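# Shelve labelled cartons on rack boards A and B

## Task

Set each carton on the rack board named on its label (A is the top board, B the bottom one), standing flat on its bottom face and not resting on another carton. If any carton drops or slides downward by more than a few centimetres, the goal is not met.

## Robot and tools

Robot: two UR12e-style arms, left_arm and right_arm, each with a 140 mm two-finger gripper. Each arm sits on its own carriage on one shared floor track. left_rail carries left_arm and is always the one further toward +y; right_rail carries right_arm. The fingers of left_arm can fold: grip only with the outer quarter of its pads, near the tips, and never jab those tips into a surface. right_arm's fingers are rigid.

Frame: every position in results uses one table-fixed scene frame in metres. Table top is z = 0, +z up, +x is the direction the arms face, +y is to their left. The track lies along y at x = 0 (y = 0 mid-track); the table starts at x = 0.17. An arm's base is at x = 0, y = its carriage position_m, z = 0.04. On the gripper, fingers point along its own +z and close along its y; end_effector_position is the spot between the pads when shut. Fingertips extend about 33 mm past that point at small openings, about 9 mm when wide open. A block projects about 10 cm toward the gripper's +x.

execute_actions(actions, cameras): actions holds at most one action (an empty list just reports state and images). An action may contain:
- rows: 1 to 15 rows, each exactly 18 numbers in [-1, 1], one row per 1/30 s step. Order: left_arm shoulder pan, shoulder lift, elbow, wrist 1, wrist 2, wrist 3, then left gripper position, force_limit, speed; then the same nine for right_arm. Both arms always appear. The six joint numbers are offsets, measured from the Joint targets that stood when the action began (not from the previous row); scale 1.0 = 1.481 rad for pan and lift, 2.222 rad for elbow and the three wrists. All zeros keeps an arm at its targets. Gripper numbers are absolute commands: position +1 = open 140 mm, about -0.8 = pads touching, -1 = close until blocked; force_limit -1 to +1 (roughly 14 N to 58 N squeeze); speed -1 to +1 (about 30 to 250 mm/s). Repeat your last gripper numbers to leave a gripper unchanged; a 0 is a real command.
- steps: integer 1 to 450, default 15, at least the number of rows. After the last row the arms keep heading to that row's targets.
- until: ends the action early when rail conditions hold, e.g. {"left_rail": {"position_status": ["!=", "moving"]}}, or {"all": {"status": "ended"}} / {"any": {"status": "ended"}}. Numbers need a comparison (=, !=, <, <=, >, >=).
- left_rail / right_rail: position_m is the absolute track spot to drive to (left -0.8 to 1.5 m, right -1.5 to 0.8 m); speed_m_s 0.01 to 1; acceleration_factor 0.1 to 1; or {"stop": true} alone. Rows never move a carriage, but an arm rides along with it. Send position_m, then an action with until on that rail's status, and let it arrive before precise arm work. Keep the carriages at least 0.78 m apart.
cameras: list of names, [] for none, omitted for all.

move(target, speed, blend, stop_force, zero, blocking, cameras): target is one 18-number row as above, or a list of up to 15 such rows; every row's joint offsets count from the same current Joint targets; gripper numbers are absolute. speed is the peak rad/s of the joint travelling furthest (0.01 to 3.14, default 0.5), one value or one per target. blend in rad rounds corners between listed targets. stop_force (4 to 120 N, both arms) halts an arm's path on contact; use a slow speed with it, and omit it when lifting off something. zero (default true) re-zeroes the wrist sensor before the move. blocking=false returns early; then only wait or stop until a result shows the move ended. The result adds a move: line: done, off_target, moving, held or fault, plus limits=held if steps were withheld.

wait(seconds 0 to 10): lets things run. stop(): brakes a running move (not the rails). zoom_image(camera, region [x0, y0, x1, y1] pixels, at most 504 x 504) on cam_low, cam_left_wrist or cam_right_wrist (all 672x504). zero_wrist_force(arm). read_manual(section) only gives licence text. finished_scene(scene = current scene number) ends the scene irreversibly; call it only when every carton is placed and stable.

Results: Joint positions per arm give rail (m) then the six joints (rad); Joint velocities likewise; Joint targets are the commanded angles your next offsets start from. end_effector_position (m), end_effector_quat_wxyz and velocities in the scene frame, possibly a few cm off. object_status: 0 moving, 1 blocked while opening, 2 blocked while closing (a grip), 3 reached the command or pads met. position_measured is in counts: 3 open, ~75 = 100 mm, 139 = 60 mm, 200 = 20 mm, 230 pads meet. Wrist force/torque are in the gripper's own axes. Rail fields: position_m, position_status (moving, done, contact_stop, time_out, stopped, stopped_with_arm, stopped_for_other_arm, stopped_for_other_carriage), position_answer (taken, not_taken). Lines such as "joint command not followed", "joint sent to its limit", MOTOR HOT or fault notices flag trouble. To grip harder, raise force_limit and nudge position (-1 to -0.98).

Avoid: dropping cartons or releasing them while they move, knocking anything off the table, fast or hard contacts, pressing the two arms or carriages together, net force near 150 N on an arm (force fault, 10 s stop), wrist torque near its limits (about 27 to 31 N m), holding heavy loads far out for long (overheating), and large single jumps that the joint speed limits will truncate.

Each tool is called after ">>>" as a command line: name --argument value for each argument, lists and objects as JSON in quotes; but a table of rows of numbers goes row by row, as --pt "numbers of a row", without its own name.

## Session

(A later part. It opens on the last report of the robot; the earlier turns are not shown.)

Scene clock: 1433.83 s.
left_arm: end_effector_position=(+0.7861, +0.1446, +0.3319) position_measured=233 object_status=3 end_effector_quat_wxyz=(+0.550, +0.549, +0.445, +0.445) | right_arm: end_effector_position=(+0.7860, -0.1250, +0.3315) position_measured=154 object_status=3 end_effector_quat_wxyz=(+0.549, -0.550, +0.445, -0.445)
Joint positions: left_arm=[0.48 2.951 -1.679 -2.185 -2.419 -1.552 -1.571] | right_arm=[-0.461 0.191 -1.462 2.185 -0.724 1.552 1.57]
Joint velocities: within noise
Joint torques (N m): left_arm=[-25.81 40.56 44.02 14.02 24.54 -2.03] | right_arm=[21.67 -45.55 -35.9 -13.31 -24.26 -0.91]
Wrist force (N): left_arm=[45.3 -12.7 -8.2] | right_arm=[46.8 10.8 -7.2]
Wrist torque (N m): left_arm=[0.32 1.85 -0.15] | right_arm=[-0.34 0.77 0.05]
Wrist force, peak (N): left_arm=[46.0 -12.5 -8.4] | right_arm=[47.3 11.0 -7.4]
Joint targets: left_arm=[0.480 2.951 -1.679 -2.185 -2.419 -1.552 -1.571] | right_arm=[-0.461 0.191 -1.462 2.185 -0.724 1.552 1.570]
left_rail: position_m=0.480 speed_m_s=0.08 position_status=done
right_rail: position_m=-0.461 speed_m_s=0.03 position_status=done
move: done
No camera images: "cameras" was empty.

>>> move --target '[0,-0.00261,-0.00112,0.00286,0,0,-1,1,0, 0,0.00261,0.00112,-0.00286,0,0,-0.2,1,0]' --speed 0.03 --cameras '["cam_low"]'

Scene clock: 1443.60 s.
left_arm: end_effector_position=(+0.7861, +0.1446, +0.3290) position_measured=233 object_status=3 end_effector_quat_wxyz=(+0.550, +0.549, +0.445, +0.445) | right_arm: end_effector_position=(+0.7860, -0.1250, +0.3286) position_measured=154 object_status=3 end_effector_quat_wxyz=(+0.550, -0.550, +0.445, -0.445)
Joint positions: left_arm=[0.48 2.951 -1.683 -2.188 -2.412 -1.552 -1.571] | right_arm=[-0.461 0.191 -1.458 2.188 -0.73 1.552 1.57]
Joint velocities: within noise
Joint torques (N m): left_arm=[-28.15 38.72 40.18 11.37 23.89 -1.93] | right_arm=[24.71 -43.87 -33.16 -12.34 -24.02 -0.67]
Wrist force (N): left_arm=[45.5 -7.4 -7.4] | right_arm=[46.9 6.0 -6.7]
Wrist torque (N m): left_arm=[0.29 1.88 -0.21] | right_arm=[-0.88 0.80 0.21]
Wrist force, peak (N): left_arm=[45.9 -12.6 -8.3] | right_arm=[47.2 10.4 -7.1]
Joint targets: left_arm=[0.480 2.951 -1.683 -2.188 -2.412 -1.552 -1.571] | right_arm=[-0.461 0.191 -1.458 2.188 -0.730 1.552 1.570]
left_rail: position_m=0.480 speed_m_s=0.08 position_status=done
right_rail: position_m=-0.461 speed_m_s=0.03 position_status=done
move: done
Images, in order (width x height): cam_low 672x504.

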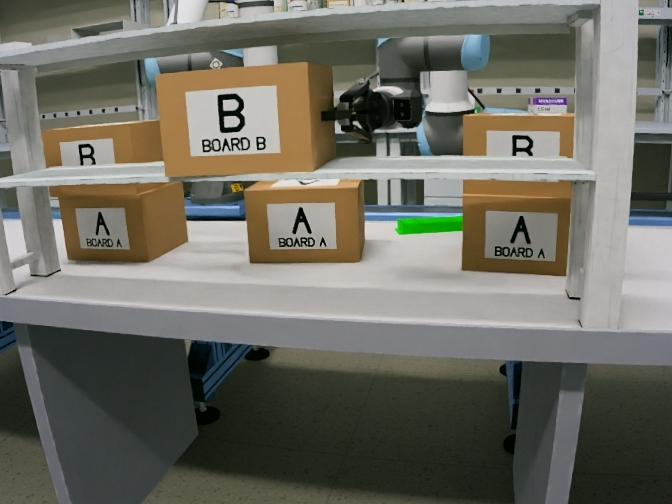

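>>> move --target '[0,-0.001305,-0.00056,0.00143,0,0,-1,1,0, 0,0.001305,0.00056,-0.00143,0,0,-0.2,1,0]' --speed 0.03 --cameras '[]'

>>> execute_actions --actions '[{"left_rail":{"position_m":0.502,"speed_m_s":0.05},"right_rail":{"position_m":-0.483,"speed_m_s":0.05},"steps":90,"until":{"all":{"status":"ended"}}}]' --cameras '["cam_low","cam_left_wrist","cam_right_wrist"]'

Scene clock: 1509.80 s.
left_arm: end_effector_position=(+0.7860, +0.1446, +0.3275) position_measured=233 object_status=3 end_effector_quat_wxyz=(+0.550, +0.549, +0.445, +0.445) | right_arm: end_effector_position=(+0.7859, -0.1250, +0.3271) position_measured=154 object_status=3 end_effector_quat_wxyz=(+0.550, -0.550, +0.445, -0.445)
Joint positions: left_arm=[0.48 2.951 -1.685 -2.189 -2.409 -1.552 -1.571] | right_arm=[-0.461 0.191 -1.456 2.189 -0.733 1.552 1.57]
Joint velocities: within noise
Joint torques (N m): left_arm=[-30.07 18.33 26.87 3.49 23.82 -1.83] | right_arm=[26.34 -23.04 -23.15 -3.85 -23.66 -0.58]
Wrist force (N): left_arm=[48.0 12.7 -18.1] | right_arm=[49.3 -10.8 -13.1]
Wrist torque (N m): left_arm=[-0.23 1.83 -0.48] | right_arm=[-0.16 0.74 0.41]
Wrist force, peak (N): left_arm=[48.0 12.7 -18.1] | right_arm=[49.3 -10.8 -13.1]
Joint targets: left_arm=[0.480 2.951 -1.685 -2.189 -2.409 -1.552 -1.571] | right_arm=[-0.461 0.191 -1.456 2.189 -0.733 1.552 1.570]
left_rail: position_m=0.480 speed_m_s=0.08 position_status=done
right_rail: position_m=-0.461 speed_m_s=0.03 position_status=done
move: done
No camera images: "cameras" was empty.

Scene clock: 1510.57 s.
left_arm: end_effector_position=(+0.7860, +0.1666, +0.3272) position_measured=233 object_status=3 end_effector_quat_wxyz=(+0.550, +0.549, +0.445, +0.445) | right_arm: end_effector_position=(+0.7858, -0.1470, +0.3268) position_measured=154 object_status=3 end_effector_quat_wxyz=(+0.549, -0.550, +0.445, -0.445)
Joint positions: left_arm=[0.502 2.951 -1.685 -2.189 -2.409 -1.552 -1.571] | right_arm=[-0.483 0.191 -1.456 2.189 -0.733 1.552 1.57]
Joint velocities: within noise
Joint torques (N m): left_arm=[8.79 47.28 35.9 0.59 -1.85 -1.68] | right_arm=[-13.44 -56.74 -35.57 0.41 3.01 -0.61]
Wrist force (N): left_arm=[-0.1 0.0 0.3] | right_arm=[-0.3 5.4 2.4]
Wrist torque (N m): left_arm=[0.06 0.15 -0.29] | right_arm=[0.51 -0.08 -0.34]
Wrist force, peak (N): left_arm=[48.0 13.6 -18.5] | right_arm=[49.2 -12.1 -13.3]
Joint targets: left_arm=[0.502 2.951 -1.685 -2.189 -2.409 -1.552 -1.571] | right_arm=[-0.483 0.191 -1.456 2.189 -0.733 1.552 1.570]
Tool commands: left_gripper/position=-1.0 left_gripper/force_limit=+1.0 left_gripper/speed=+0.0 right_gripper/position=-0.2 right_gripper/force_limit=+1.0 right_gripper/speed=+0.0
left_rail: position_m=0.502 speed_m_s=0.05 position_status=done
right_rail: position_m=-0.483 speed_m_s=0.05 position_status=done
camera_calibration:
cam_left_wrist: T_world_to_cam=[[-0.0179932, 0.00215013, 0.999836, -0.304432], [-0.526319, -0.850253, -0.00764325, 0.554012], [0.850097, -0.52637, 0.0164304, -0.403052], [0, 0, 0, 1]] pos_world=[0.628742, 0.25955, 0.315238]
cam_right_wrist: T_world_to_cam=[[-0.0171391, 0.0186087, -0.99968, 0.349969], [-0.501074, 0.865052, 0.0246933, 0.51464], [0.865235, 0.501337, -0.00550191, -0.428316], [0, 0, 0, 1]] pos_world=[0.634465, -0.236972, 0.334792]

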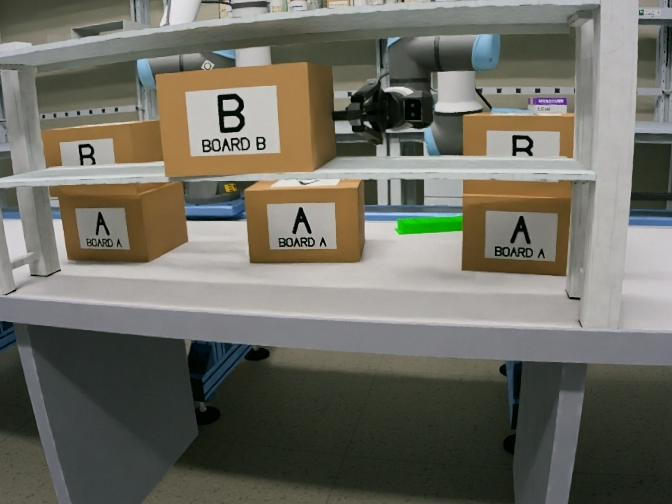

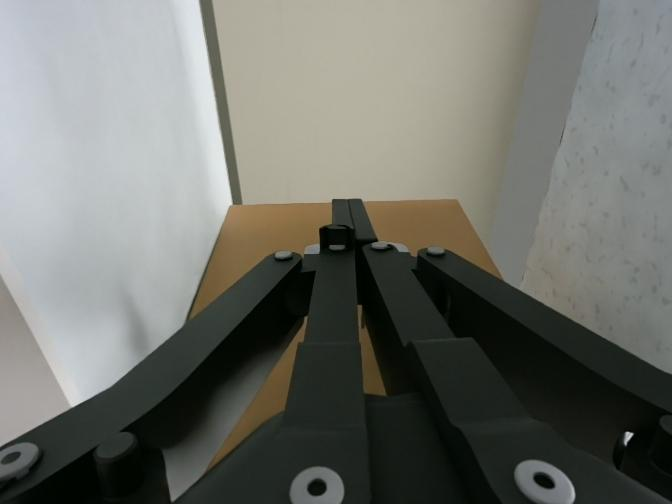

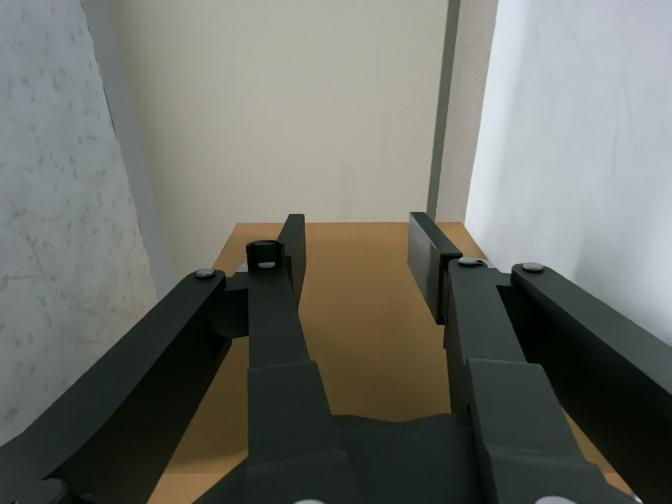

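>>> move --pt "-0.024902 0.096991 -0.046725 -0.017922 -0.016598 0 -1 1 0 0.024902 -0.096991 0.046725 0.017922 0.016598 0 -0.2 1 0" --pt "-0.060577 0.180085 -0.095162 -0.024868 -0.040376 0 -1 1 0 0.060577 -0.180085 0.095162 0.024868 0.040376 0 -0.2 1 0" --speed 0.3 --blend 0.03 --cameras '[]'

>>> execute_actions --actions '[{"left_rail":{"position_m":0.57,"speed_m_s":0.3},"right_rail":{"position_m":-0.57,"speed_m_s":0.3},"steps":90,"until":{"all":{"status":"ended"}}}]' --cameras '[]'

>>> move --target '[-0.139891,-0.340533,-0.154638,0.381609,-0.093240,0,-1,1,0, 0.139891,0.340533,0.154638,-0.381609,0.093240,0,-0.2,1,0]' --speed 0.6 --cameras '["cam_left_wrist","cam_right_wrist"]'

Scene clock: 1539.13 s.
left_arm: end_effector_position=(+0.6237, +0.1664, +0.3483) position_measured=233 object_status=3 end_effector_quat_wxyz=(+0.550, +0.549, +0.445, +0.445) | right_arm: end_effector_position=(+0.6236, -0.1470, +0.3480) position_measured=154 object_status=3 end_effector_quat_wxyz=(+0.550, -0.550, +0.445, -0.445)
Joint positions: left_arm=[0.502 2.862 -1.418 -2.4 -2.464 -1.642 -1.571] | right_arm=[-0.483 0.281 -1.722 2.4 -0.678 1.642 1.57]
Joint velocities: within noise
Joint torques (N m): left_arm=[-15.08 48.97 30.79 0.15 -2.09 -1.39] | right_arm=[14.04 -37.05 -27.18 0.32 3.48 -0.54]
Wrist force (N): left_arm=[-0.3 0.0 -0.1] | right_arm=[-0.5 5.1 2.0]
Wrist torque (N m): left_arm=[0.06 0.20 -0.30] | right_arm=[0.46 -0.02 -0.35]
Wrist force, peak (N): left_arm=[-1.2 -0.4 -2.6] | right_arm=[-0.2 6.0 4.0]
Joint targets: left_arm=[0.502 2.861 -1.418 -2.401 -2.464 -1.642 -1.571] | right_arm=[-0.483 0.281 -1.723 2.401 -0.678 1.642 1.570]
left_rail: position_m=0.502 speed_m_s=0.05 position_status=done
right_rail: position_m=-0.483 speed_m_s=0.05 position_status=done
move: done
No camera images: "cameras" was empty.

Scene clock: 1540.13 s.
left_arm: end_effector_position=(+0.6236, +0.2344, +0.3483) position_measured=233 object_status=3 end_effector_quat_wxyz=(+0.550, +0.549, +0.445, +0.445) end_effector_velocity=(+0.000, +0.001, -0.001) end_effector_angular_velocity=(+0.002, +0.001, +0.001) | right_arm: end_effector_position=(+0.6235, -0.2339, +0.3480) position_measured=154 object_status=3 end_effector_quat_wxyz=(+0.550, -0.550, +0.445, -0.445) end_effector_velocity=(-0.001, +0.000, +0.000) end_effector_angular_velocity=(+0.000, -0.001, +0.004)
Joint positions: left_arm=[0.57 2.861 -1.418 -2.401 -2.464 -1.642 -1.571] | right_arm=[-0.57 0.281 -1.723 2.401 -0.678 1.642 1.57]
Joint velocities: left_arm=[0.001 0 -0.001 0 0 0 0.001] | right_arm=[-0.001 0.001 0 0 -0.001 -0.002 0]
Joint torques (N m): left_arm=[-15.63 46.53 34.81 0.46 -0.7 -1.71] | right_arm=[9.52 -35.62 -31.25 0.26 1.85 -0.55]
Wrist force (N): left_arm=[-0.3 -0.2 0.1] | right_arm=[-0.4 5.4 2.1]
Wrist torque (N m): left_arm=[0.02 0.19 -0.30] | right_arm=[0.50 -0.04 -0.35]
Wrist force, peak (N): left_arm=[-2.5 0.0 0.3] | right_arm=[-2.5 5.4 2.2]
Joint targets: left_arm=[0.570 2.861 -1.418 -2.401 -2.464 -1.642 -1.571] | right_arm=[-0.570 0.281 -1.723 2.401 -0.678 1.642 1.570]
Tool commands: left_gripper/position=-1.0 left_gripper/force_limit=+1.0 left_gripper/speed=+0.0 right_gripper/position=-0.2 right_gripper/force_limit=+1.0 right_gripper/speed=+0.0
left_rail: position_m=0.570 speed_m_s=0.30 position_status=done
right_rail: position_m=-0.570 speed_m_s=0.30 position_status=done
No camera images: "cameras" was empty.

Scene clock: 1542.20 s.
left_arm: end_effector_position=(+0.4612, +0.2343, +0.1051) position_measured=233 object_status=3 end_effector_quat_wxyz=(+0.550, +0.549, +0.445, +0.445) | right_arm: end_effector_position=(+0.4609, -0.2340, +0.1049) position_measured=154 object_status=3 end_effector_quat_wxyz=(+0.550, -0.550, +0.445, -0.445)
Joint positions: left_arm=[0.57 2.654 -1.923 -2.744 -1.616 -1.849 -1.571] | right_arm=[-0.57 0.488 -1.218 2.744 -1.526 1.849 1.57]
Joint velocities: within noise
Joint torques (N m): left_arm=[-15.93 16.82 -6.18 7.14 -2.22 -1.59] | right_arm=[12.38 -26.28 2.74 -7.33 3.69 -0.71]
Wrist force (N): left_arm=[0.2 0.0 -0.3] | right_arm=[-1.0 4.9 1.5]
Wrist torque (N m): left_arm=[0.06 0.07 -0.30] | right_arm=[0.43 0.06 -0.39]
Wrist force, peak (N): left_arm=[0.3 2.4 0.4] | right_arm=[-1.2 5.9 2.3]
Joint targets: left_arm=[0.570 2.654 -1.923 -2.744 -1.616 -1.849 -1.571] | right_arm=[-0.570 0.488 -1.218 2.744 -1.526 1.849 1.570]
left_rail: position_m=0.570 speed_m_s=0.30 position_status=done
right_rail: position_m=-0.570 speed_m_s=0.30 position_status=done
move: done
camera_calibration:
cam_left_wrist: T_world_to_cam=[[-0.0181327, 0.00211622, 0.999833, -0.088204], [-0.526316, -0.850254, -0.00774548, 0.438936], [0.850096, -0.526369, 0.0165312, -0.087664], [0, 0, 0, 1]] pos_world=[0.303943, 0.32725, 0.0930382]
cam_right_wrist: T_world_to_cam=[[-0.0170521, 0.0186595, -0.99968, 0.12408], [-0.501033, 0.865076, 0.0246934, 0.432578], [0.86526, 0.501294, -0.00540232, -0.104839], [0, 0, 0, 1]] pos_world=[0.309565, -0.323972, 0.112793]
Images, in order (width x height): cam_left_wrist 672x504, cam_right_wrist 672x504.

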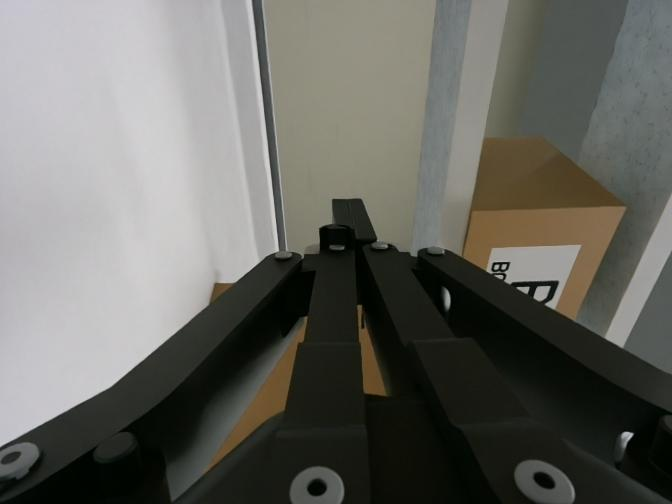

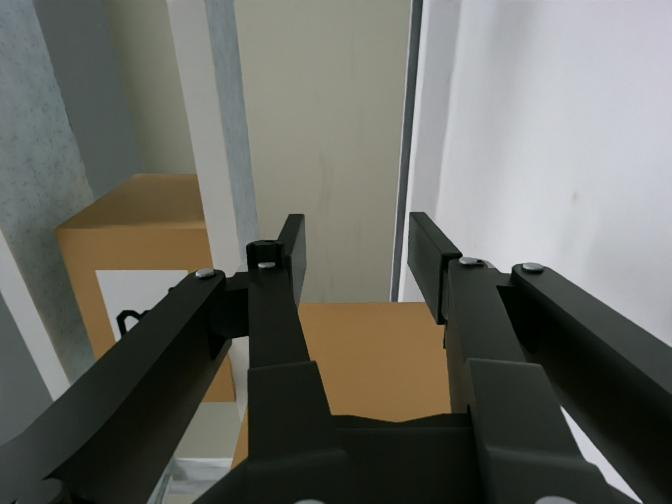

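>>> zero_wrist_force --arm "right_arm"

>>> execute_actions --actions '[{"left_rail":{"position_m":0.474,"speed_m_s":0.1},"right_rail":{"position_m":-0.474,"speed_m_s":0.1},"steps":90,"until":{"all":{"status":"ended"}}}]' --cameras '["cam_left_wrist","cam_right_wrist"]'

Wrist force sensor zeroed.

Scene clock: 1564.27 s.
left_arm: end_effector_position=(+0.4612, +0.1385, +0.1050) position_measured=233 object_status=3 end_effector_quat_wxyz=(+0.550, +0.549, +0.445, +0.445) end_effector_velocity=(+0.000, +0.000, +0.000) end_effector_angular_velocity=(-0.001, +0.001, +0.002) | right_arm: end_effector_position=(+0.4609, -0.1382, +0.1049) position_measured=154 object_status=3 end_effector_quat_wxyz=(+0.549, -0.550, +0.445, -0.445) end_effector_velocity=(+0.000, +0.000, -0.001) end_effector_angular_velocity=(-0.002, +0.001, -0.001)
Joint positions: left_arm=[0.474 2.654 -1.923 -2.744 -1.616 -1.849 -1.571] | right_arm=[-0.474 0.488 -1.218 2.744 -1.526 1.849 1.57]
Joint velocities: left_arm=[-0.001 0.001 0 -0.001 0.001 -0.001 -0.001] | right_arm=[0.001 -0.001 0.001 0 0 0 -0.001]
Joint torques (N m): left_arm=[-11.13 23.91 1.44 4.99 6.22 -1.4] | right_arm=[9.54 -30.39 -4.11 -5.83 -2.29 -0.3]
Wrist force (N, zeroed by zero_wrist_force on right_arm): left_arm=[16.1 1.2 -0.8] | right_arm=[14.1 -2.2 -5.4]
Wrist torque (N m, zeroed by zero_wrist_force on right_arm): left_arm=[0.00 0.73 -0.32] | right_arm=[-0.18 -0.73 -0.41]
Wrist force, peak (N, zeroed by zero_wrist_force on right_arm): left_arm=[16.1 1.2 -0.8] | right_arm=[14.1 -2.2 -5.4]
Joint targets: left_arm=[0.474 2.654 -1.923 -2.744 -1.616 -1.849 -1.571] | right_arm=[-0.474 0.488 -1.218 2.744 -1.526 1.849 1.570]
Tool commands: left_gripper/position=-1.0 left_gripper/force_limit=+1.0 left_gripper/speed=+0.0 right_gripper/position=-0.2 right_gripper/force_limit=+1.0 right_gripper/speed=+0.0
left_rail: position_m=0.474 speed_m_s=0.10 position_status=done
right_rail: position_m=-0.474 speed_m_s=0.10 position_status=done
camera_calibration:
cam_left_wrist: T_world_to_cam=[[-0.0181321, 0.00211474, 0.999833, -0.0880008], [-0.526127, -0.850371, -0.00774279, 0.357366], [0.850213, -0.52618, 0.0165317, -0.138223], [0, 0, 0, 1]] pos_world=[0.303943, 0.23135, 0.0930382]
cam_right_wrist: T_world_to_cam=[[-0.0171366, 0.0186107, -0.99968, 0.122305], [-0.500956, 0.86512, 0.0246931, 0.349604], [0.865303, 0.501219, -0.00550208, -0.152933], [0, 0, 0, 1]] pos_world=[0.309565, -0.228073, 0.112792]
Images, in order (width x height): cam_left_wrist 672x504, cam_right_wrist 672x504.

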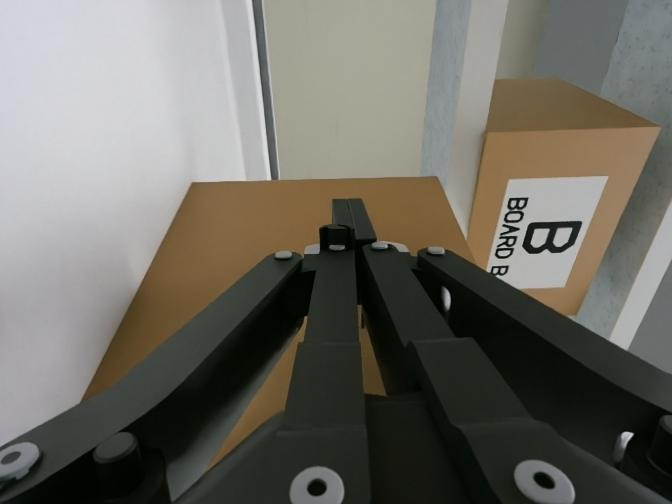

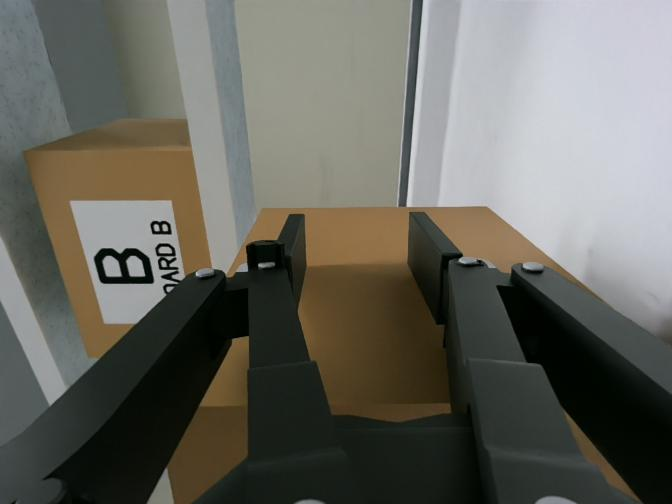

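>>> execute_actions --actions '[{"left_rail":{"position_m":0.4722,"speed_m_s":0.03},"right_rail":{"position_m":-0.4722,"speed_m_s":0.03},"steps":45,"until":{"all":{"status":"ended"}}}]' --cameras '[]'

Scene clock: 1575.43 s.
left_arm: end_effector_position=(+0.4612, +0.1366, +0.1050) position_measured=233 object_status=3 end_effector_quat_wxyz=(+0.550, +0.549, +0.445, +0.445) end_effector_velocity=(+0.001, -0.001, -0.001) end_effector_angular_velocity=(+0.000, +0.001, +0.000) | right_arm: end_effector_position=(+0.4608, -0.1363, +0.1048) position_measured=154 object_status=3 end_effector_quat_wxyz=(+0.549, -0.550, +0.445, -0.445) end_effector_velocity=(+0.000, +0.001, +0.000) end_effector_angular_velocity=(+0.002, +0.000, +0.000)
Joint positions: left_arm=[0.472 2.654 -1.923 -2.744 -1.616 -1.849 -1.571] | right_arm=[-0.472 0.488 -1.218 2.744 -1.526 1.849 1.57]
Joint velocities: left_arm=[-0.001 0.001 -0.002 0.001 -0.001 0.001 0] | right_arm=[0.001 0 0 0 0 0 0.002]
Joint torques (N m): left_arm=[-9.59 45.5 7.96 4.47 9.99 -1.74] | right_arm=[4.58 -47.4 -16.17 -4.82 -8.19 0.1]
Wrist force (N, zeroed by zero_wrist_force on right_arm): left_arm=[41.2 3.7 -4.4] | right_arm=[43.2 -9.3 -19.3]
Wrist torque (N m, zeroed by zero_wrist_force on right_arm): left_arm=[-0.08 1.70 -0.36] | right_arm=[-0.60 -1.80 -0.90]
Wrist force, peak (N, zeroed by zero_wrist_force on right_arm): left_arm=[41.2 3.7 -4.4] | right_arm=[43.2 -9.3 -19.3]
Joint targets: left_arm=[0.472 2.654 -1.923 -2.744 -1.616 -1.849 -1.571] | right_arm=[-0.472 0.488 -1.218 2.744 -1.526 1.849 1.570]
Tool commands: left_gripper/position=-1.0 left_gripper/force_limit=+1.0 left_gripper/speed=+0.0 right_gripper/position=-0.2 right_gripper/force_limit=+1.0 right_gripper/speed=+0.0
left_rail: position_m=0.472 speed_m_s=0.03 position_status=done
right_rail: position_m=-0.472 speed_m_s=0.03 position_status=done
No camera images: "cameras" was empty.

>>> move --target '[0,0.114483,0.003308,-0.079613,0,0,-1,1,0, 0,-0.114483,-0.003308,0.079613,0,0,-0.2,1,0]' --speed 0.1 --cameras '["cam_low"]'

Scene clock: 1683.77 s.
left_arm: end_effector_position=(+0.4612, +0.1365, +0.1459) position_measured=233 object_status=3 end_effector_quat_wxyz=(+0.550, +0.549, +0.445, +0.445) | right_arm: end_effector_position=(+0.4609, -0.1362, +0.1457) position_measured=154 object_status=3 end_effector_quat_wxyz=(+0.550, -0.550, +0.445, -0.445)
Joint positions: left_arm=[0.472 2.654 -1.753 -2.737 -1.793 -1.849 -1.571] | right_arm=[-0.472 0.488 -1.388 2.737 -1.349 1.849 1.57]
Joint velocities: within noise
Joint torques (N m): left_arm=[-22.38 58.73 37.81 2.74 10.74 -1.52] | right_arm=[3.71 -49.74 -39.75 -4.93 -8.29 0.34]
Wrist force (N, zeroed by zero_wrist_force on right_arm): left_arm=[39.3 -7.9 0.6] | right_arm=[36.8 13.8 -14.2]
Wrist torque (N m, zeroed by zero_wrist_force on right_arm): left_arm=[0.32 1.64 -0.22] | right_arm=[-0.20 -1.16 -0.80]
Wrist force, peak (N, zeroed by zero_wrist_force on right_arm): left_arm=[47.5 -7.1 0.1] | right_arm=[44.7 -9.6 -21.1]
Joint targets: left_arm=[0.472 2.654 -1.753 -2.737 -1.793 -1.849 -1.571] | right_arm=[-0.472 0.488 -1.388 2.737 -1.349 1.849 1.570]
left_rail: position_m=0.472 speed_m_s=0.03 position_status=done
right_rail: position_m=-0.472 speed_m_s=0.03 position_status=done
move: done
Images, in order (width x height): cam_low 672x504.

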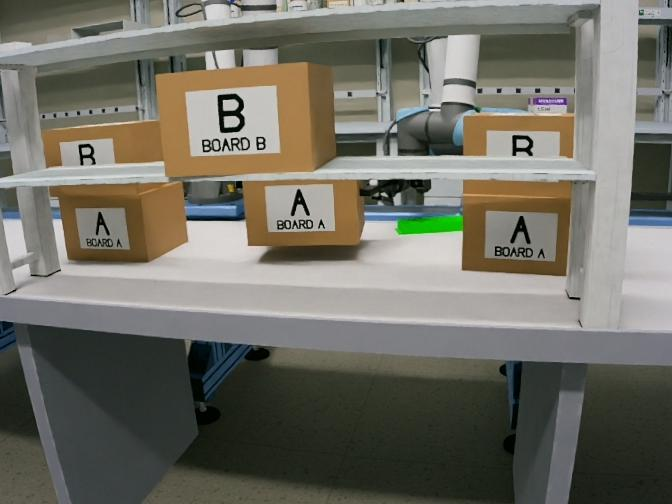

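>>> move --pt "0 0.116860 0.009677 -0.087566 0 0 -1 1 0 0 -0.116860 -0.009677 0.087566 0 0 -0.2 1 0" --pt "0 0.218041 0.024859 -0.170187 0 0 -1 1 0 0 -0.218041 -0.024859 0.170187 0 0 -0.2 1 0" --pt "0 0.301107 0.044526 -0.245218 0 0 -1 1 0 0 -0.301107 -0.044526 0.245218 0 0 -0.2 1 0" --pt "0 0.372890 0.070485 -0.319022 0 0 -1 1 0 0 -0.372890 -0.070485 0.319022 0 0 -0.2 1 0" --pt "0 0.425903 0.099782 -0.383652 0 0 -1 1 0 0 -0.425903 -0.099782 0.383652 0 0 -0.2 1 0" --pt "0 0.466577 0.134998 -0.445978 0 0 -1 1 0 0 -0.466577 -0.134998 0.445978 0 0 -0.2 1 0" --pt "0 0.492666 0.172744 -0.501114 0 0 -1 1 0 0 -0.492666 -0.172744 0.501114 0 0 -0.2 1 0" --pt "0 0.508202 0.216378 -0.555103 0 0 -1 1 0 0 -0.508202 -0.216378 0.555103 0 0 -0.2 1 0" --pt "0 0.513165 0.261685 -0.603718 0 0 -1 1 0 0 -0.513165 -0.261685 0.603718 0 0 -0.2 1 0" --speed 0.2 --blend 0.02 --cameras '["cam_low"]'

Scene clock: 1804.87 s.
left_arm: end_effector_position=(+0.4609, +0.1366, +0.6101) position_measured=233 object_status=3 end_effector_quat_wxyz=(+0.550, +0.549, +0.445, +0.445) | right_arm: end_effector_position=(+0.4610, -0.1361, +0.6100) position_measured=154 object_status=3 end_effector_quat_wxyz=(+0.550, -0.550, +0.445, -0.445)
Joint positions: left_arm=[0.472 2.654 -0.993 -2.156 -3.134 -1.849 -1.571] | right_arm=[-0.472 0.488 -2.148 2.156 -0.008 1.849 1.57]
Joint velocities: within noise
Joint torques (N m): left_arm=[-38.81 20.29 73.37 2.29 11.29 -1.49] | right_arm=[23.8 -6.59 -67.64 -5.31 -8.1 0.21]
Wrist force (N, zeroed by zero_wrist_force on right_arm): left_arm=[45.6 -6.4 0.6] | right_arm=[43.4 13.2 -17.4]
Wrist torque (N m, zeroed by zero_wrist_force on right_arm): left_arm=[0.28 2.03 -0.21] | right_arm=[-0.26 -1.47 -0.95]
Wrist force, peak (N, zeroed by zero_wrist_force on right_arm): left_arm=[53.4 -7.0 0.3] | right_arm=[50.7 14.7 -20.0]
Joint targets: left_arm=[0.472 2.654 -0.993 -2.155 -3.135 -1.849 -1.571] | right_arm=[-0.472 0.488 -2.148 2.155 -0.008 1.849 1.570]
left_rail: position_m=0.472 speed_m_s=0.03 position_status=done
right_rail: position_m=-0.472 speed_m_s=0.03 position_status=done
move: done
Images, in order (width x height): cam_low 672x504.

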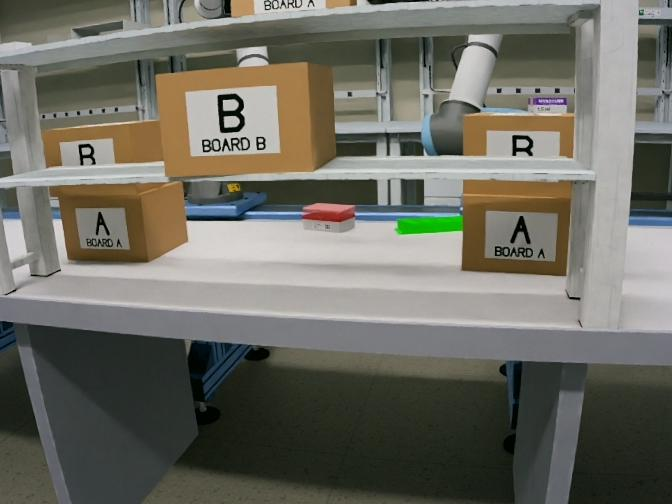

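>>> move --pt "0.048142 -0.031686 0.009206 0.011914 0.032088 0 -1 1 0 -0.048142 0.031686 -0.009206 -0.011914 -0.032088 0 -0.2 1 0" --pt "0.085934 -0.067697 0.020772 0.024349 0.057276 0 -1 1 0 -0.085934 0.067697 -0.020772 -0.024349 -0.057276 0 -0.2 1 0" --pt "0.115870 -0.106533 0.034593 0.036413 0.077229 0 -1 1 0 -0.115870 0.106533 -0.034593 -0.036413 -0.077229 0 -0.2 1 0" --pt "0.139891 -0.147103 0.050567 0.047480 0.093240 0 -1 1 0 -0.139891 0.147103 -0.050567 -0.047480 -0.093240 0 -0.2 1 0" --pt "0.159436 -0.188642 0.068595 0.057138 0.106267 0 -1 1 0 -0.159436 0.188642 -0.068595 -0.057138 -0.106267 0 -0.2 1 0" --pt "0.175566 -0.230639 0.088589 0.065136 0.117018 0 -1 1 0 -0.175566 0.230639 -0.088589 -0.065136 -0.117018 0 -0.2 1 0" --pt "0.189054 -0.272779 0.110479 0.071333 0.126008 0 -1 1 0 -0.189054 0.272779 -0.110479 -0.071333 -0.126008 0 -0.2 1 0" --pt "0.198629 -0.307631 0.129991 0.075050 0.132390 0 -1 1 0 -0.198629 0.307631 -0.129991 -0.075050 -0.132390 0 -0.2 1 0" --speed 0.2 --blend 0.02 --cameras '["cam_low", "cam_right_wrist"]'

Scene clock: 1817.03 s.
left_arm: end_effector_position=(+0.7788, +0.1368, +0.6103) position_measured=233 object_status=3 end_effector_quat_wxyz=(+0.550, +0.549, +0.445, +0.445) | right_arm: end_effector_position=(+0.7789, -0.1362, +0.6099) position_measured=154 object_status=3 end_effector_quat_wxyz=(+0.550, -0.550, +0.445, -0.445)
Joint positions: left_arm=[0.472 2.948 -1.448 -1.867 -2.968 -1.555 -1.571] | right_arm=[-0.472 0.194 -1.692 1.867 -0.174 1.555 1.57]
Joint velocities: within noise
Joint torques (N m): left_arm=[-20.37 30.79 70.1 10.45 22.8 -1.52] | right_arm=[9.32 -32.54 -64.97 -16.76 -17.62 0.51]
Wrist force (N, zeroed by zero_wrist_force on right_arm): left_arm=[40.1 -7.5 0.7] | right_arm=[38.2 13.6 -14.4]
Wrist torque (N m, zeroed by zero_wrist_force on right_arm): left_arm=[0.28 1.80 -0.21] | right_arm=[-0.24 -1.28 -0.80]
Wrist force, peak (N, zeroed by zero_wrist_force on right_arm): left_arm=[53.8 -7.3 0.6] | right_arm=[50.8 15.0 -19.3]
Joint targets: left_arm=[0.472 2.948 -1.449 -1.867 -2.968 -1.555 -1.571] | right_arm=[-0.472 0.194 -1.692 1.867 -0.175 1.555 1.570]
left_rail: position_m=0.472 speed_m_s=0.03 position_status=done
right_rail: position_m=-0.472 speed_m_s=0.03 position_status=done
move: done
camera_calibration:
cam_right_wrist: T_world_to_cam=[[-0.0169157, 0.0186224, -0.999683, 0.632423], [-0.501036, 0.865077, 0.024593, 0.49481], [0.865261, 0.501293, -0.00530285, -0.426403], [0, 0, 0, 1]] pos_world=[0.627565, -0.226072, 0.617793]
Images, in order (width x height): cam_low 672x504, cam_right_wrist 672x504.

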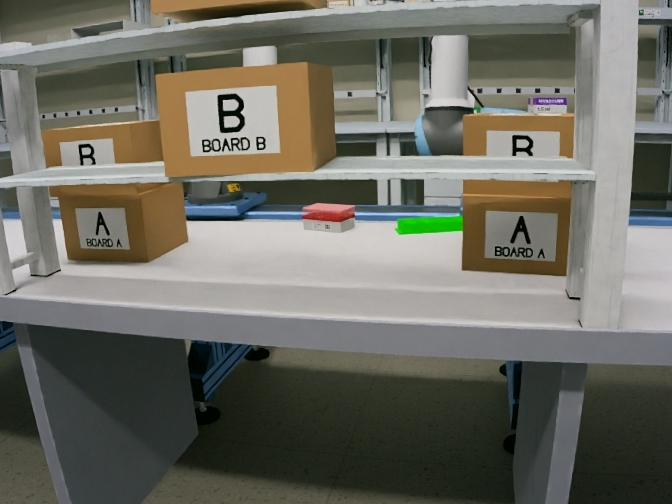

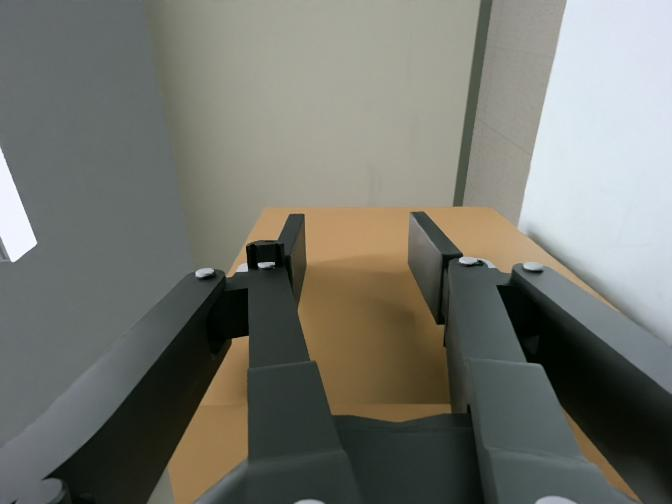

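>>> move --target '[0,-0.003942,-0.012148,0.014775,0,0,-1,1,0,0,0.003942,0.012148,-0.014775,0,0,-0.2,1,0]' --speed 0.04 --cameras '[]'

>>> move --target '[0,-0.000657,-0.002025,0.002463,0,0,-1,1,0,0,0.000657,0.002025,-0.002463,0,0,-0.2,1,0]' --speed 0.02 --cameras '[]'

Scene clock: 1825.60 s.
left_arm: end_effector_position=(+0.7790, +0.1368, +0.5924) position_measured=233 object_status=3 end_effector_quat_wxyz=(+0.550, +0.549, +0.445, +0.445) | right_arm: end_effector_position=(+0.7791, -0.1362, +0.5920) position_measured=154 object_status=3 end_effector_quat_wxyz=(+0.550, -0.550, +0.445, -0.445)
Joint positions: left_arm=[0.472 2.948 -1.454 -1.893 -2.935 -1.555 -1.571] | right_arm=[-0.472 0.194 -1.686 1.893 -0.207 1.555 1.57]
Joint velocities: within noise
Joint torques (N m): left_arm=[-23.02 27.53 46.75 10.51 22.03 -1.46] | right_arm=[13.49 -34.11 -49.38 -16 -17.53 0.8]
Wrist force (N, zeroed by zero_wrist_force on right_arm): left_arm=[39.9 -7.4 0.1] | right_arm=[38.0 13.6 -14.1]
Wrist torque (N m, zeroed by zero_wrist_force on right_arm): left_arm=[0.29 1.76 -0.20] | right_arm=[-0.21 -1.30 -0.79]
Wrist force, peak (N, zeroed by zero_wrist_force on right_arm): left_arm=[40.7 -7.5 0.2] | right_arm=[38.6 14.3 -14.5]
Joint targets: left_arm=[0.472 2.948 -1.454 -1.894 -2.935 -1.555 -1.571] | right_arm=[-0.472 0.194 -1.686 1.894 -0.207 1.555 1.570]
left_rail: position_m=0.472 speed_m_s=0.03 position_status=done
right_rail: position_m=-0.472 speed_m_s=0.03 position_status=done
move: done
No camera images: "cameras" was empty.

Scene clock: 1826.30 s.
left_arm: end_effector_position=(+0.7789, +0.1368, +0.5895) position_measured=233 object_status=3 end_effector_quat_wxyz=(+0.550, +0.549, +0.445, +0.445) | right_arm: end_effector_position=(+0.7790, -0.1362, +0.5892) position_measured=154 object_status=3 end_effector_quat_wxyz=(+0.550, -0.550, +0.445, -0.445)
Joint positions: left_arm=[0.472 2.948 -1.455 -1.898 -2.93 -1.555 -1.571] | right_arm=[-0.472 0.194 -1.685 1.898 -0.213 1.555 1.57]
Joint velocities: within noise
Joint torques (N m): left_arm=[-22.64 25.11 42.37 8.84 21.83 -1.49] | right_arm=[12.81 -23.88 -40.22 -11.77 -17.35 0.89]
Wrist force (N, zeroed by zero_wrist_force on right_arm): left_arm=[42.2 -4.0 1.3] | right_arm=[37.2 2.2 -12.8]
Wrist torque (N m, zeroed by zero_wrist_force on right_arm): left_arm=[0.11 1.89 -0.27] | right_arm=[-0.61 -1.34 -0.66]
Wrist force, peak (N, zeroed by zero_wrist_force on right_arm): left_arm=[42.2 -4.0 1.3] | right_arm=[38.3 14.0 -13.9]
Joint targets: left_arm=[0.472 2.948 -1.455 -1.898 -2.930 -1.555 -1.571] | right_arm=[-0.472 0.194 -1.685 1.898 -0.213 1.555 1.570]
left_rail: position_m=0.472 speed_m_s=0.03 position_status=done
right_rail: position_m=-0.472 speed_m_s=0.03 position_status=done
move: done
No camera images: "cameras" was empty.

>>> move --target '[0,-0.000219,-0.000675,0.000821,0,0,-1,1,0,0,0.000219,0.000675,-0.000821,0,0,-0.2,1,0]' --speed 0.02 --cameras '[]'

>>> execute_actions --actions '[{"left_rail": {"position_m": 0.494, "speed_m_s": 0.05}, "right_rail": {"position_m": -0.494, "speed_m_s": 0.05}, "steps": 90, "until": {"all": {"status": "ended"}}}]' --cameras '["cam_low", "cam_right_wrist", "cam_left_wrist"]'

Scene clock: 1836.00 s.
left_arm: end_effector_position=(+0.7789, +0.1368, +0.5884) position_measured=233 object_status=3 end_effector_quat_wxyz=(+0.550, +0.549, +0.445, +0.445) | right_arm: end_effector_position=(+0.7790, -0.1362, +0.5880) position_measured=154 object_status=3 end_effector_quat_wxyz=(+0.550, -0.550, +0.445, -0.445)
Joint positions: left_arm=[0.472 2.948 -1.456 -1.899 -2.928 -1.555 -1.571] | right_arm=[-0.472 0.194 -1.685 1.9 -0.215 1.555 1.57]
Joint velocities: within noise
Joint torques (N m): left_arm=[-29.25 17.66 35.4 5.22 21.18 -1.45] | right_arm=[14.95 -12.55 -29.7 -5.14 -16.27 0.89]
Wrist force (N, zeroed by zero_wrist_force on right_arm): left_arm=[44.6 4.5 0.1] | right_arm=[35.0 -11.6 -12.3]
Wrist torque (N m, zeroed by zero_wrist_force on right_arm): left_arm=[0.00 1.92 -0.37] | right_arm=[-0.57 -1.37 -0.51]
Wrist force, peak (N, zeroed by zero_wrist_force on right_arm): left_arm=[44.6 4.5 0.1] | right_arm=[37.4 -1.6 -14.4]
Joint targets: left_arm=[0.472 2.948 -1.456 -1.900 -2.928 -1.555 -1.571] | right_arm=[-0.472 0.194 -1.685 1.900 -0.215 1.555 1.570]
left_rail: position_m=0.472 speed_m_s=0.03 position_status=done
right_rail: position_m=-0.472 speed_m_s=0.03 position_status=done
move: done
No camera images: "cameras" was empty.

Scene clock: 1836.77 s.
left_arm: end_effector_position=(+0.7788, +0.1586, +0.5882) position_measured=233 object_status=3 end_effector_quat_wxyz=(+0.550, +0.549, +0.445, +0.445) | right_arm: end_effector_position=(+0.7790, -0.1580, +0.5878) position_measured=154 object_status=3 end_effector_quat_wxyz=(+0.549, -0.550, +0.445, -0.445)
Joint positions: left_arm=[0.494 2.948 -1.456 -1.9 -2.928 -1.555 -1.571] | right_arm=[-0.494 0.194 -1.685 1.9 -0.215 1.555 1.57]
Joint velocities: within noise
Joint torques (N m): left_arm=[7.18 25.7 51.18 3.58 -1.53 -1.85] | right_arm=[4.38 -48.96 -50.73 -1.14 3 1.05]
Wrist force (N, zeroed by zero_wrist_force on right_arm): left_arm=[0.2 0.1 0.0] | right_arm=[2.1 0.1 0.8]
Wrist torque (N m, zeroed by zero_wrist_force on right_arm): left_arm=[0.06 0.12 -0.30] | right_arm=[0.01 -0.47 0.04]
Wrist force, peak (N, zeroed by zero_wrist_force on right_arm): left_arm=[44.8 3.3 0.8] | right_arm=[35.3 -10.6 -12.1]
Joint targets: left_arm=[0.494 2.948 -1.456 -1.900 -2.928 -1.555 -1.571] | right_arm=[-0.494 0.194 -1.685 1.900 -0.215 1.555 1.570]
Tool commands: left_gripper/position=-1.0 left_gripper/force_limit=+1.0 left_gripper/speed=+0.0 right_gripper/position=-0.2 right_gripper/force_limit=+1.0 right_gripper/speed=+0.0
left_rail: position_m=0.494 speed_m_s=0.05 position_status=done
right_rail: position_m=-0.494 speed_m_s=0.05 position_status=done
camera_calibration:
cam_left_wrist: T_world_to_cam=[[-0.018131, 0.00211886, 0.999833, -0.565304], [-0.526316, -0.850254, -0.00774235, 0.545523], [0.850096, -0.526369, 0.0165311, -0.405572], [0, 0, 0, 1]] pos_world=[0.621643, 0.25155, 0.576138]
cam_right_wrist: T_world_to_cam=[[-0.0171388, 0.0186098, -0.99968, 0.610874], [-0.501031, 0.865077, 0.0246939, 0.514285], [0.86526, 0.501294, -0.00550231, -0.415508], [0, 0, 0, 1]] pos_world=[0.627665, -0.247972, 0.595692]

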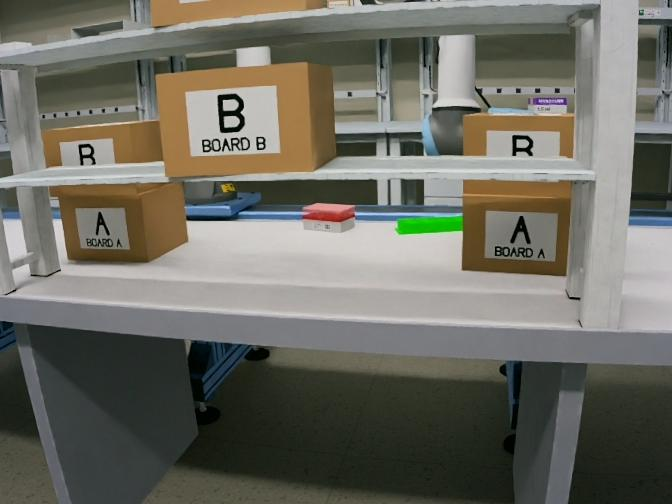

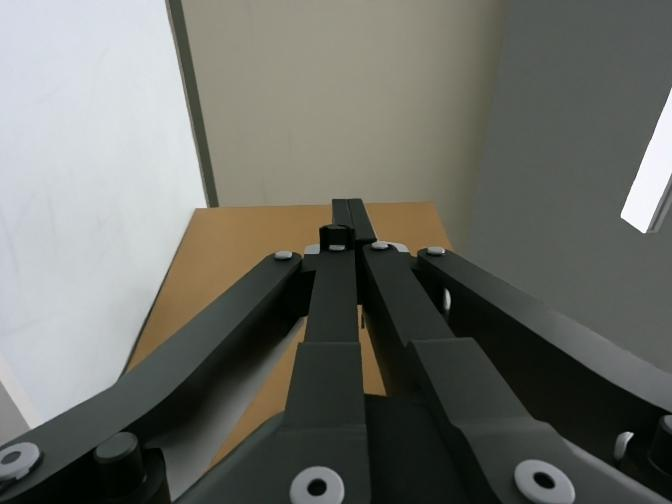

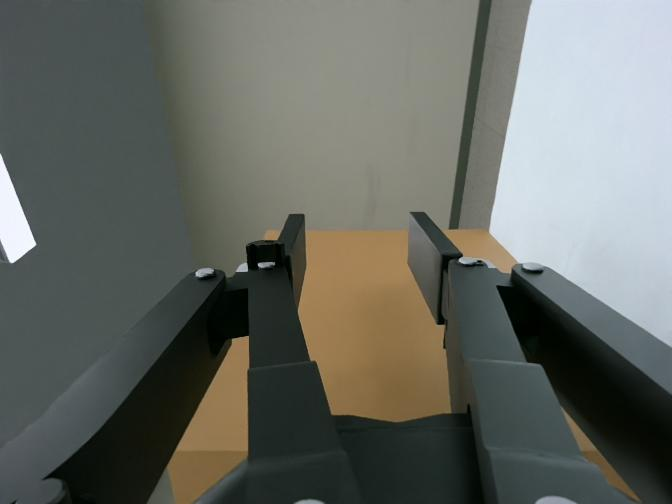

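>>> move --pt "-0.023063 0.081810 -0.026554 -0.027973 -0.015372 0 -1 1 0 0.023063 -0.081810 0.026554 0.027973 0.015372 0 -0.2 1 0" --pt "-0.058738 0.165346 -0.064576 -0.045629 -0.039150 0 -1 1 0 0.058738 -0.165346 0.064576 0.045629 0.039150 0 -0.2 1 0" --pt "-0.112696 0.244752 -0.094371 -0.068760 -0.075114 0 -1 1 0 0.112696 -0.244752 0.094371 0.068760 0.075114 0 -0.2 1 0" --pt "-0.150487 0.280763 -0.105938 -0.081196 -0.100302 0 -1 1 0 0.150487 -0.280763 0.105938 0.081196 0.100302 0 -0.2 1 0" --speed 0.4 --blend 0.03 --cameras '["cam_low"]'

>>> execute_actions --actions '[{"right_rail": {"position_m": -1.03, "speed_m_s": 0.3, "acceleration_factor": 0.5}, "steps": 150, "until": {"all": {"status": "ended"}}}]' --cameras '["cam_right_wrist"]'

Scene clock: 1948.00 s.
left_arm: end_effector_position=(+0.5017, +0.1584, +0.6103) position_measured=233 object_status=3 end_effector_quat_wxyz=(+0.550, +0.549, +0.445, +0.445) | right_arm: end_effector_position=(+0.5018, -0.1579, +0.6101) position_measured=154 object_status=3 end_effector_quat_wxyz=(+0.550, -0.550, +0.445, -0.445)
Joint positions: left_arm=[0.494 2.726 -1.04 -2.135 -3.108 -1.777 -1.571] | right_arm=[-0.494 0.417 -2.101 2.135 -0.034 1.778 1.57]
Joint velocities: within noise
Joint torques (N m): left_arm=[-16.6 24.71 41.11 0.44 -2.39 -1.16] | right_arm=[14.25 -14.61 -36.9 0.44 3.22 1.54]
Wrist force (N, zeroed by zero_wrist_force on right_arm): left_arm=[-0.2 0.2 -0.1] | right_arm=[2.3 -0.1 0.2]
Wrist torque (N m, zeroed by zero_wrist_force on right_arm): left_arm=[0.11 0.17 -0.30] | right_arm=[0.04 -0.51 -0.03]
Wrist force, peak (N, zeroed by zero_wrist_force on right_arm): left_arm=[-0.2 0.4 -3.3] | right_arm=[5.4 -0.2 0.0]
Joint targets: left_arm=[0.494 2.726 -1.040 -2.135 -3.108 -1.777 -1.571] | right_arm=[-0.494 0.417 -2.101 2.135 -0.034 1.778 1.570]
left_rail: position_m=0.494 speed_m_s=0.05 position_status=done
right_rail: position_m=-0.494 speed_m_s=0.05 position_status=done
move: done; blend cut to 0.028 rad at target 3
Images, in order (width x height): cam_low 672x504.

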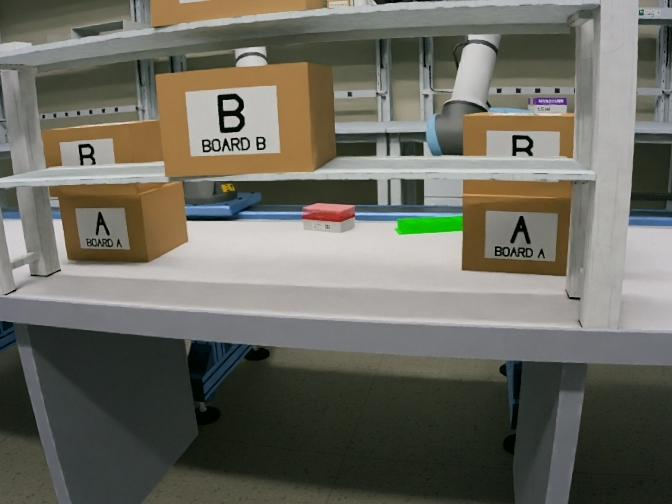

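Scene clock: 1950.93 s.
left_arm: end_effector_position=(+0.5015, +0.1584, +0.6103) position_measured=233 object_status=3 end_effector_quat_wxyz=(+0.550, +0.549, +0.445, +0.445) | right_arm: end_effector_position=(+0.5016, -0.6939, +0.6101) position_measured=154 object_status=3 end_effector_quat_wxyz=(+0.550, -0.550, +0.445, -0.445) end_effector_velocity=(+0.000, +0.000, +0.000) end_effector_angular_velocity=(-0.001, +0.000, +0.002)
Joint positions: left_arm=[0.494 2.726 -1.04 -2.135 -3.108 -1.777 -1.571] | right_arm=[-1.03 0.417 -2.101 2.135 -0.034 1.778 1.57]
Joint velocities: left_arm=[within noise] | right_arm=[-0.001 0.001 0 0 0 -0.001 -0.001]
Joint torques (N m): left_arm=[-15.1 24.33 46.55 0.8 -1.59 -1.47] | right_arm=[8.59 -7.23 -41.98 -0.01 2.63 1.31]
Wrist force (N, zeroed by zero_wrist_force on right_arm): left_arm=[-0.2 0.0 0.0] | right_arm=[2.5 -0.1 0.1]
Wrist torque (N m, zeroed by zero_wrist_force on right_arm): left_arm=[0.07 0.17 -0.30] | right_arm=[0.03 -0.55 -0.03]
Wrist force, peak (N, zeroed by zero_wrist_force on right_arm): left_arm=[-0.1 0.2 -0.6] | right_arm=[3.1 -0.1 0.1]
Joint targets: left_arm=[0.494 2.726 -1.040 -2.135 -3.108 -1.777 -1.571] | right_arm=[-1.030 0.417 -2.101 2.135 -0.034 1.778 1.570]
Tool commands: left_gripper/position=-1.0 left_gripper/force_limit=+1.0 left_gripper/speed=+0.0 right_gripper/position=-0.2 right_gripper/force_limit=+1.0 right_gripper/speed=+0.0
left_rail: position_m=0.494 speed_m_s=0.05 position_status=done
right_rail: position_m=-1.030 speed_m_s=0.30 position_status=done
camera_calibration:
cam_right_wrist: T_world_to_cam=[[-0.0169157, 0.0186224, -0.999683, 0.638218], [-0.501036, 0.865077, 0.024593, 0.838323], [0.865261, 0.501293, -0.00530285, 0.0931058], [0, 0, 0, 1]] pos_world=[0.350265, -0.783772, 0.617893]
Images, in order (width x height): cam_right_wrist 672x504.

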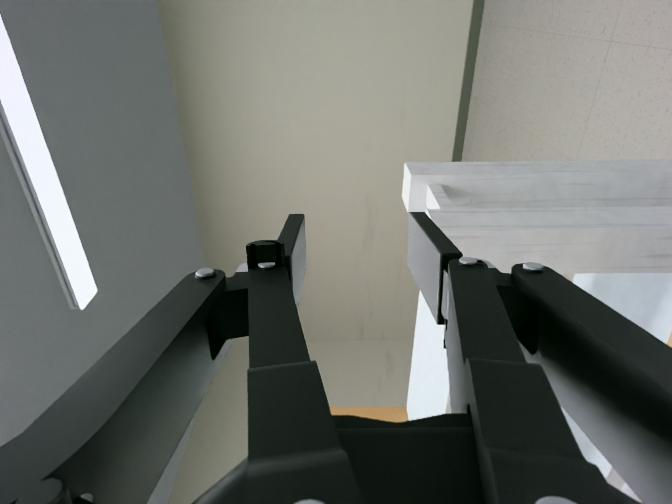

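>>> execute_actions --actions '[{"left_rail": {"position_m": 0.19, "speed_m_s": 0.3, "acceleration_factor": 0.5}, "steps": 120, "until": {"all": {"status": "ended"}}}]' --cameras '[]'

>>> move --pt "0 0 0 0 0 0 -1 1 0 0 0.024737 0.087397 -0.103885 0 0 -0.2 1 0" --pt "0 0 0 0 0 0 -1 1 0 0 0.094412 0.158181 -0.221109 0 0 -0.2 1 0" --pt "0 0 0 0 0 0 -1 1 0 0 0.218327 0.211182 -0.356702 0 0 -0.2 1 0" --pt "0 0 0 0 0 0 -1 1 0 0 0.389654 0.243294 -0.503005 0 0 -0.2 1 0" --pt "0 0 0 0 0 0 -1 1 0 0 0.600097 0.255170 -0.655145 0 0 -0.2 1 0" --speed 0.6 --blend 0.03 --cameras '["cam_right_wrist", "cam_low"]'

Scene clock: 1976.70 s.
left_arm: end_effector_position=(+0.5015, -0.1455, +0.6103) position_measured=233 object_status=3 end_effector_quat_wxyz=(+0.550, +0.549, +0.445, +0.445) end_effector_velocity=(+0.001, -0.001, +0.000) end_effector_angular_velocity=(+0.000, +0.001, +0.000) | right_arm: end_effector_position=(+0.5016, -0.6940, +0.6101) position_measured=154 object_status=3 end_effector_quat_wxyz=(+0.550, -0.550, +0.445, -0.445)
Joint positions: left_arm=[0.19 2.726 -1.04 -2.135 -3.108 -1.777 -1.571] | right_arm=[-1.03 0.417 -2.101 2.135 -0.034 1.778 1.57]
Joint velocities: left_arm=[-0.001 0.001 -0.002 0.001 0 0.001 -0.001] | right_arm=[within noise]
Joint torques (N m): left_arm=[-11.67 13.48 55.91 2.35 -1.25 -1.45] | right_arm=[-0.71 5.02 -51.32 -1.29 0.8 1.97]
Wrist force (N, zeroed by zero_wrist_force on right_arm): left_arm=[-0.2 0.3 -0.2] | right_arm=[2.2 -0.3 0.5]
Wrist torque (N m, zeroed by zero_wrist_force on right_arm): left_arm=[0.13 0.17 -0.29] | right_arm=[-0.03 -0.48 -0.03]
Wrist force, peak (N, zeroed by zero_wrist_force on right_arm): left_arm=[1.3 0.3 -0.3] | right_arm=[2.5 -0.5 0.4]
Joint targets: left_arm=[0.190 2.726 -1.040 -2.135 -3.108 -1.777 -1.571] | right_arm=[-1.030 0.417 -2.101 2.135 -0.034 1.778 1.570]
Tool commands: left_gripper/position=-1.0 left_gripper/force_limit=+1.0 left_gripper/speed=+0.0 right_gripper/position=-0.2 right_gripper/force_limit=+1.0 right_gripper/speed=+0.0
left_rail: position_m=0.190 speed_m_s=0.30 position_status=done
right_rail: position_m=-1.030 speed_m_s=0.30 position_status=done
No camera images: "cameras" was empty.

Scene clock: 1979.77 s.
left_arm: end_effector_position=(+0.5015, -0.1456, +0.6103) position_measured=233 object_status=3 end_effector_quat_wxyz=(+0.550, +0.549, +0.445, +0.445) | right_arm: end_effector_position=(+0.5015, -0.6940, +0.1049) position_measured=154 object_status=3 end_effector_quat_wxyz=(+0.550, -0.550, +0.445, -0.445)
Joint positions: left_arm=[0.19 2.726 -1.04 -2.135 -3.108 -1.777 -1.571] | right_arm=[-1.03 0.417 -1.212 2.702 -1.49 1.778 1.57]
Joint velocities: within noise
Joint torques (N m): left_arm=[-10.44 -3.61 60.13 2.35 -0.65 -1.21] | right_arm=[-6.3 -30.09 1.45 -7.11 -0.51 1.58]
Wrist force (N, zeroed by zero_wrist_force on right_arm): left_arm=[-0.2 0.0 -0.3] | right_arm=[2.1 -0.3 0.2]
Wrist torque (N m, zeroed by zero_wrist_force on right_arm): left_arm=[0.04 0.17 -0.30] | right_arm=[0.00 -0.46 0.03]
Wrist force, peak (N, zeroed by zero_wrist_force on right_arm): left_arm=[-0.3 0.5 -0.2] | right_arm=[2.3 -3.1 -0.1]
Joint targets: left_arm=[0.190 2.726 -1.040 -2.135 -3.108 -1.777 -1.571] | right_arm=[-1.030 0.417 -1.212 2.702 -1.490 1.778 1.570]
left_rail: position_m=0.190 speed_m_s=0.30 position_status=done
right_rail: position_m=-1.030 speed_m_s=0.30 position_status=done
move: done
camera_calibration:
cam_right_wrist: T_world_to_cam=[[-0.0170521, 0.0186595, -0.99968, 0.133356], [-0.501033, 0.865076, 0.0246934, 0.850855], [0.86526, 0.501294, -0.00540232, 0.0906263], [0, 0, 0, 1]] pos_world=[0.350165, -0.783972, 0.112793]
Images, in order (width x height): cam_low 672x504, cam_right_wrist 672x504.

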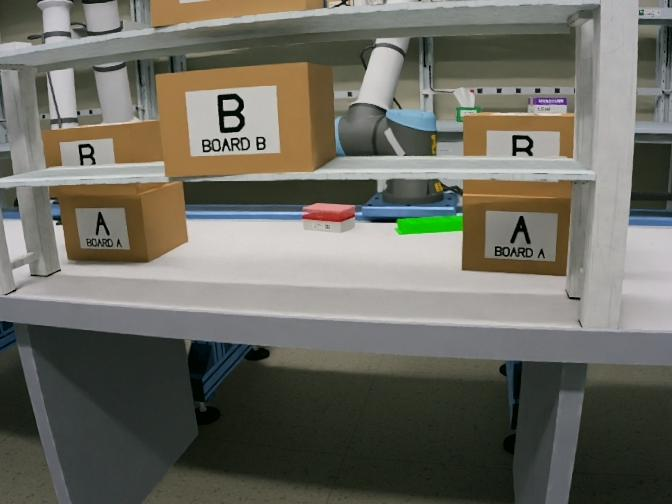

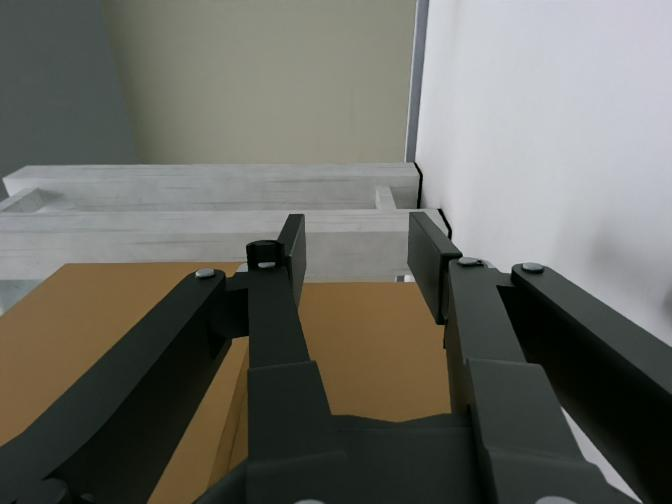

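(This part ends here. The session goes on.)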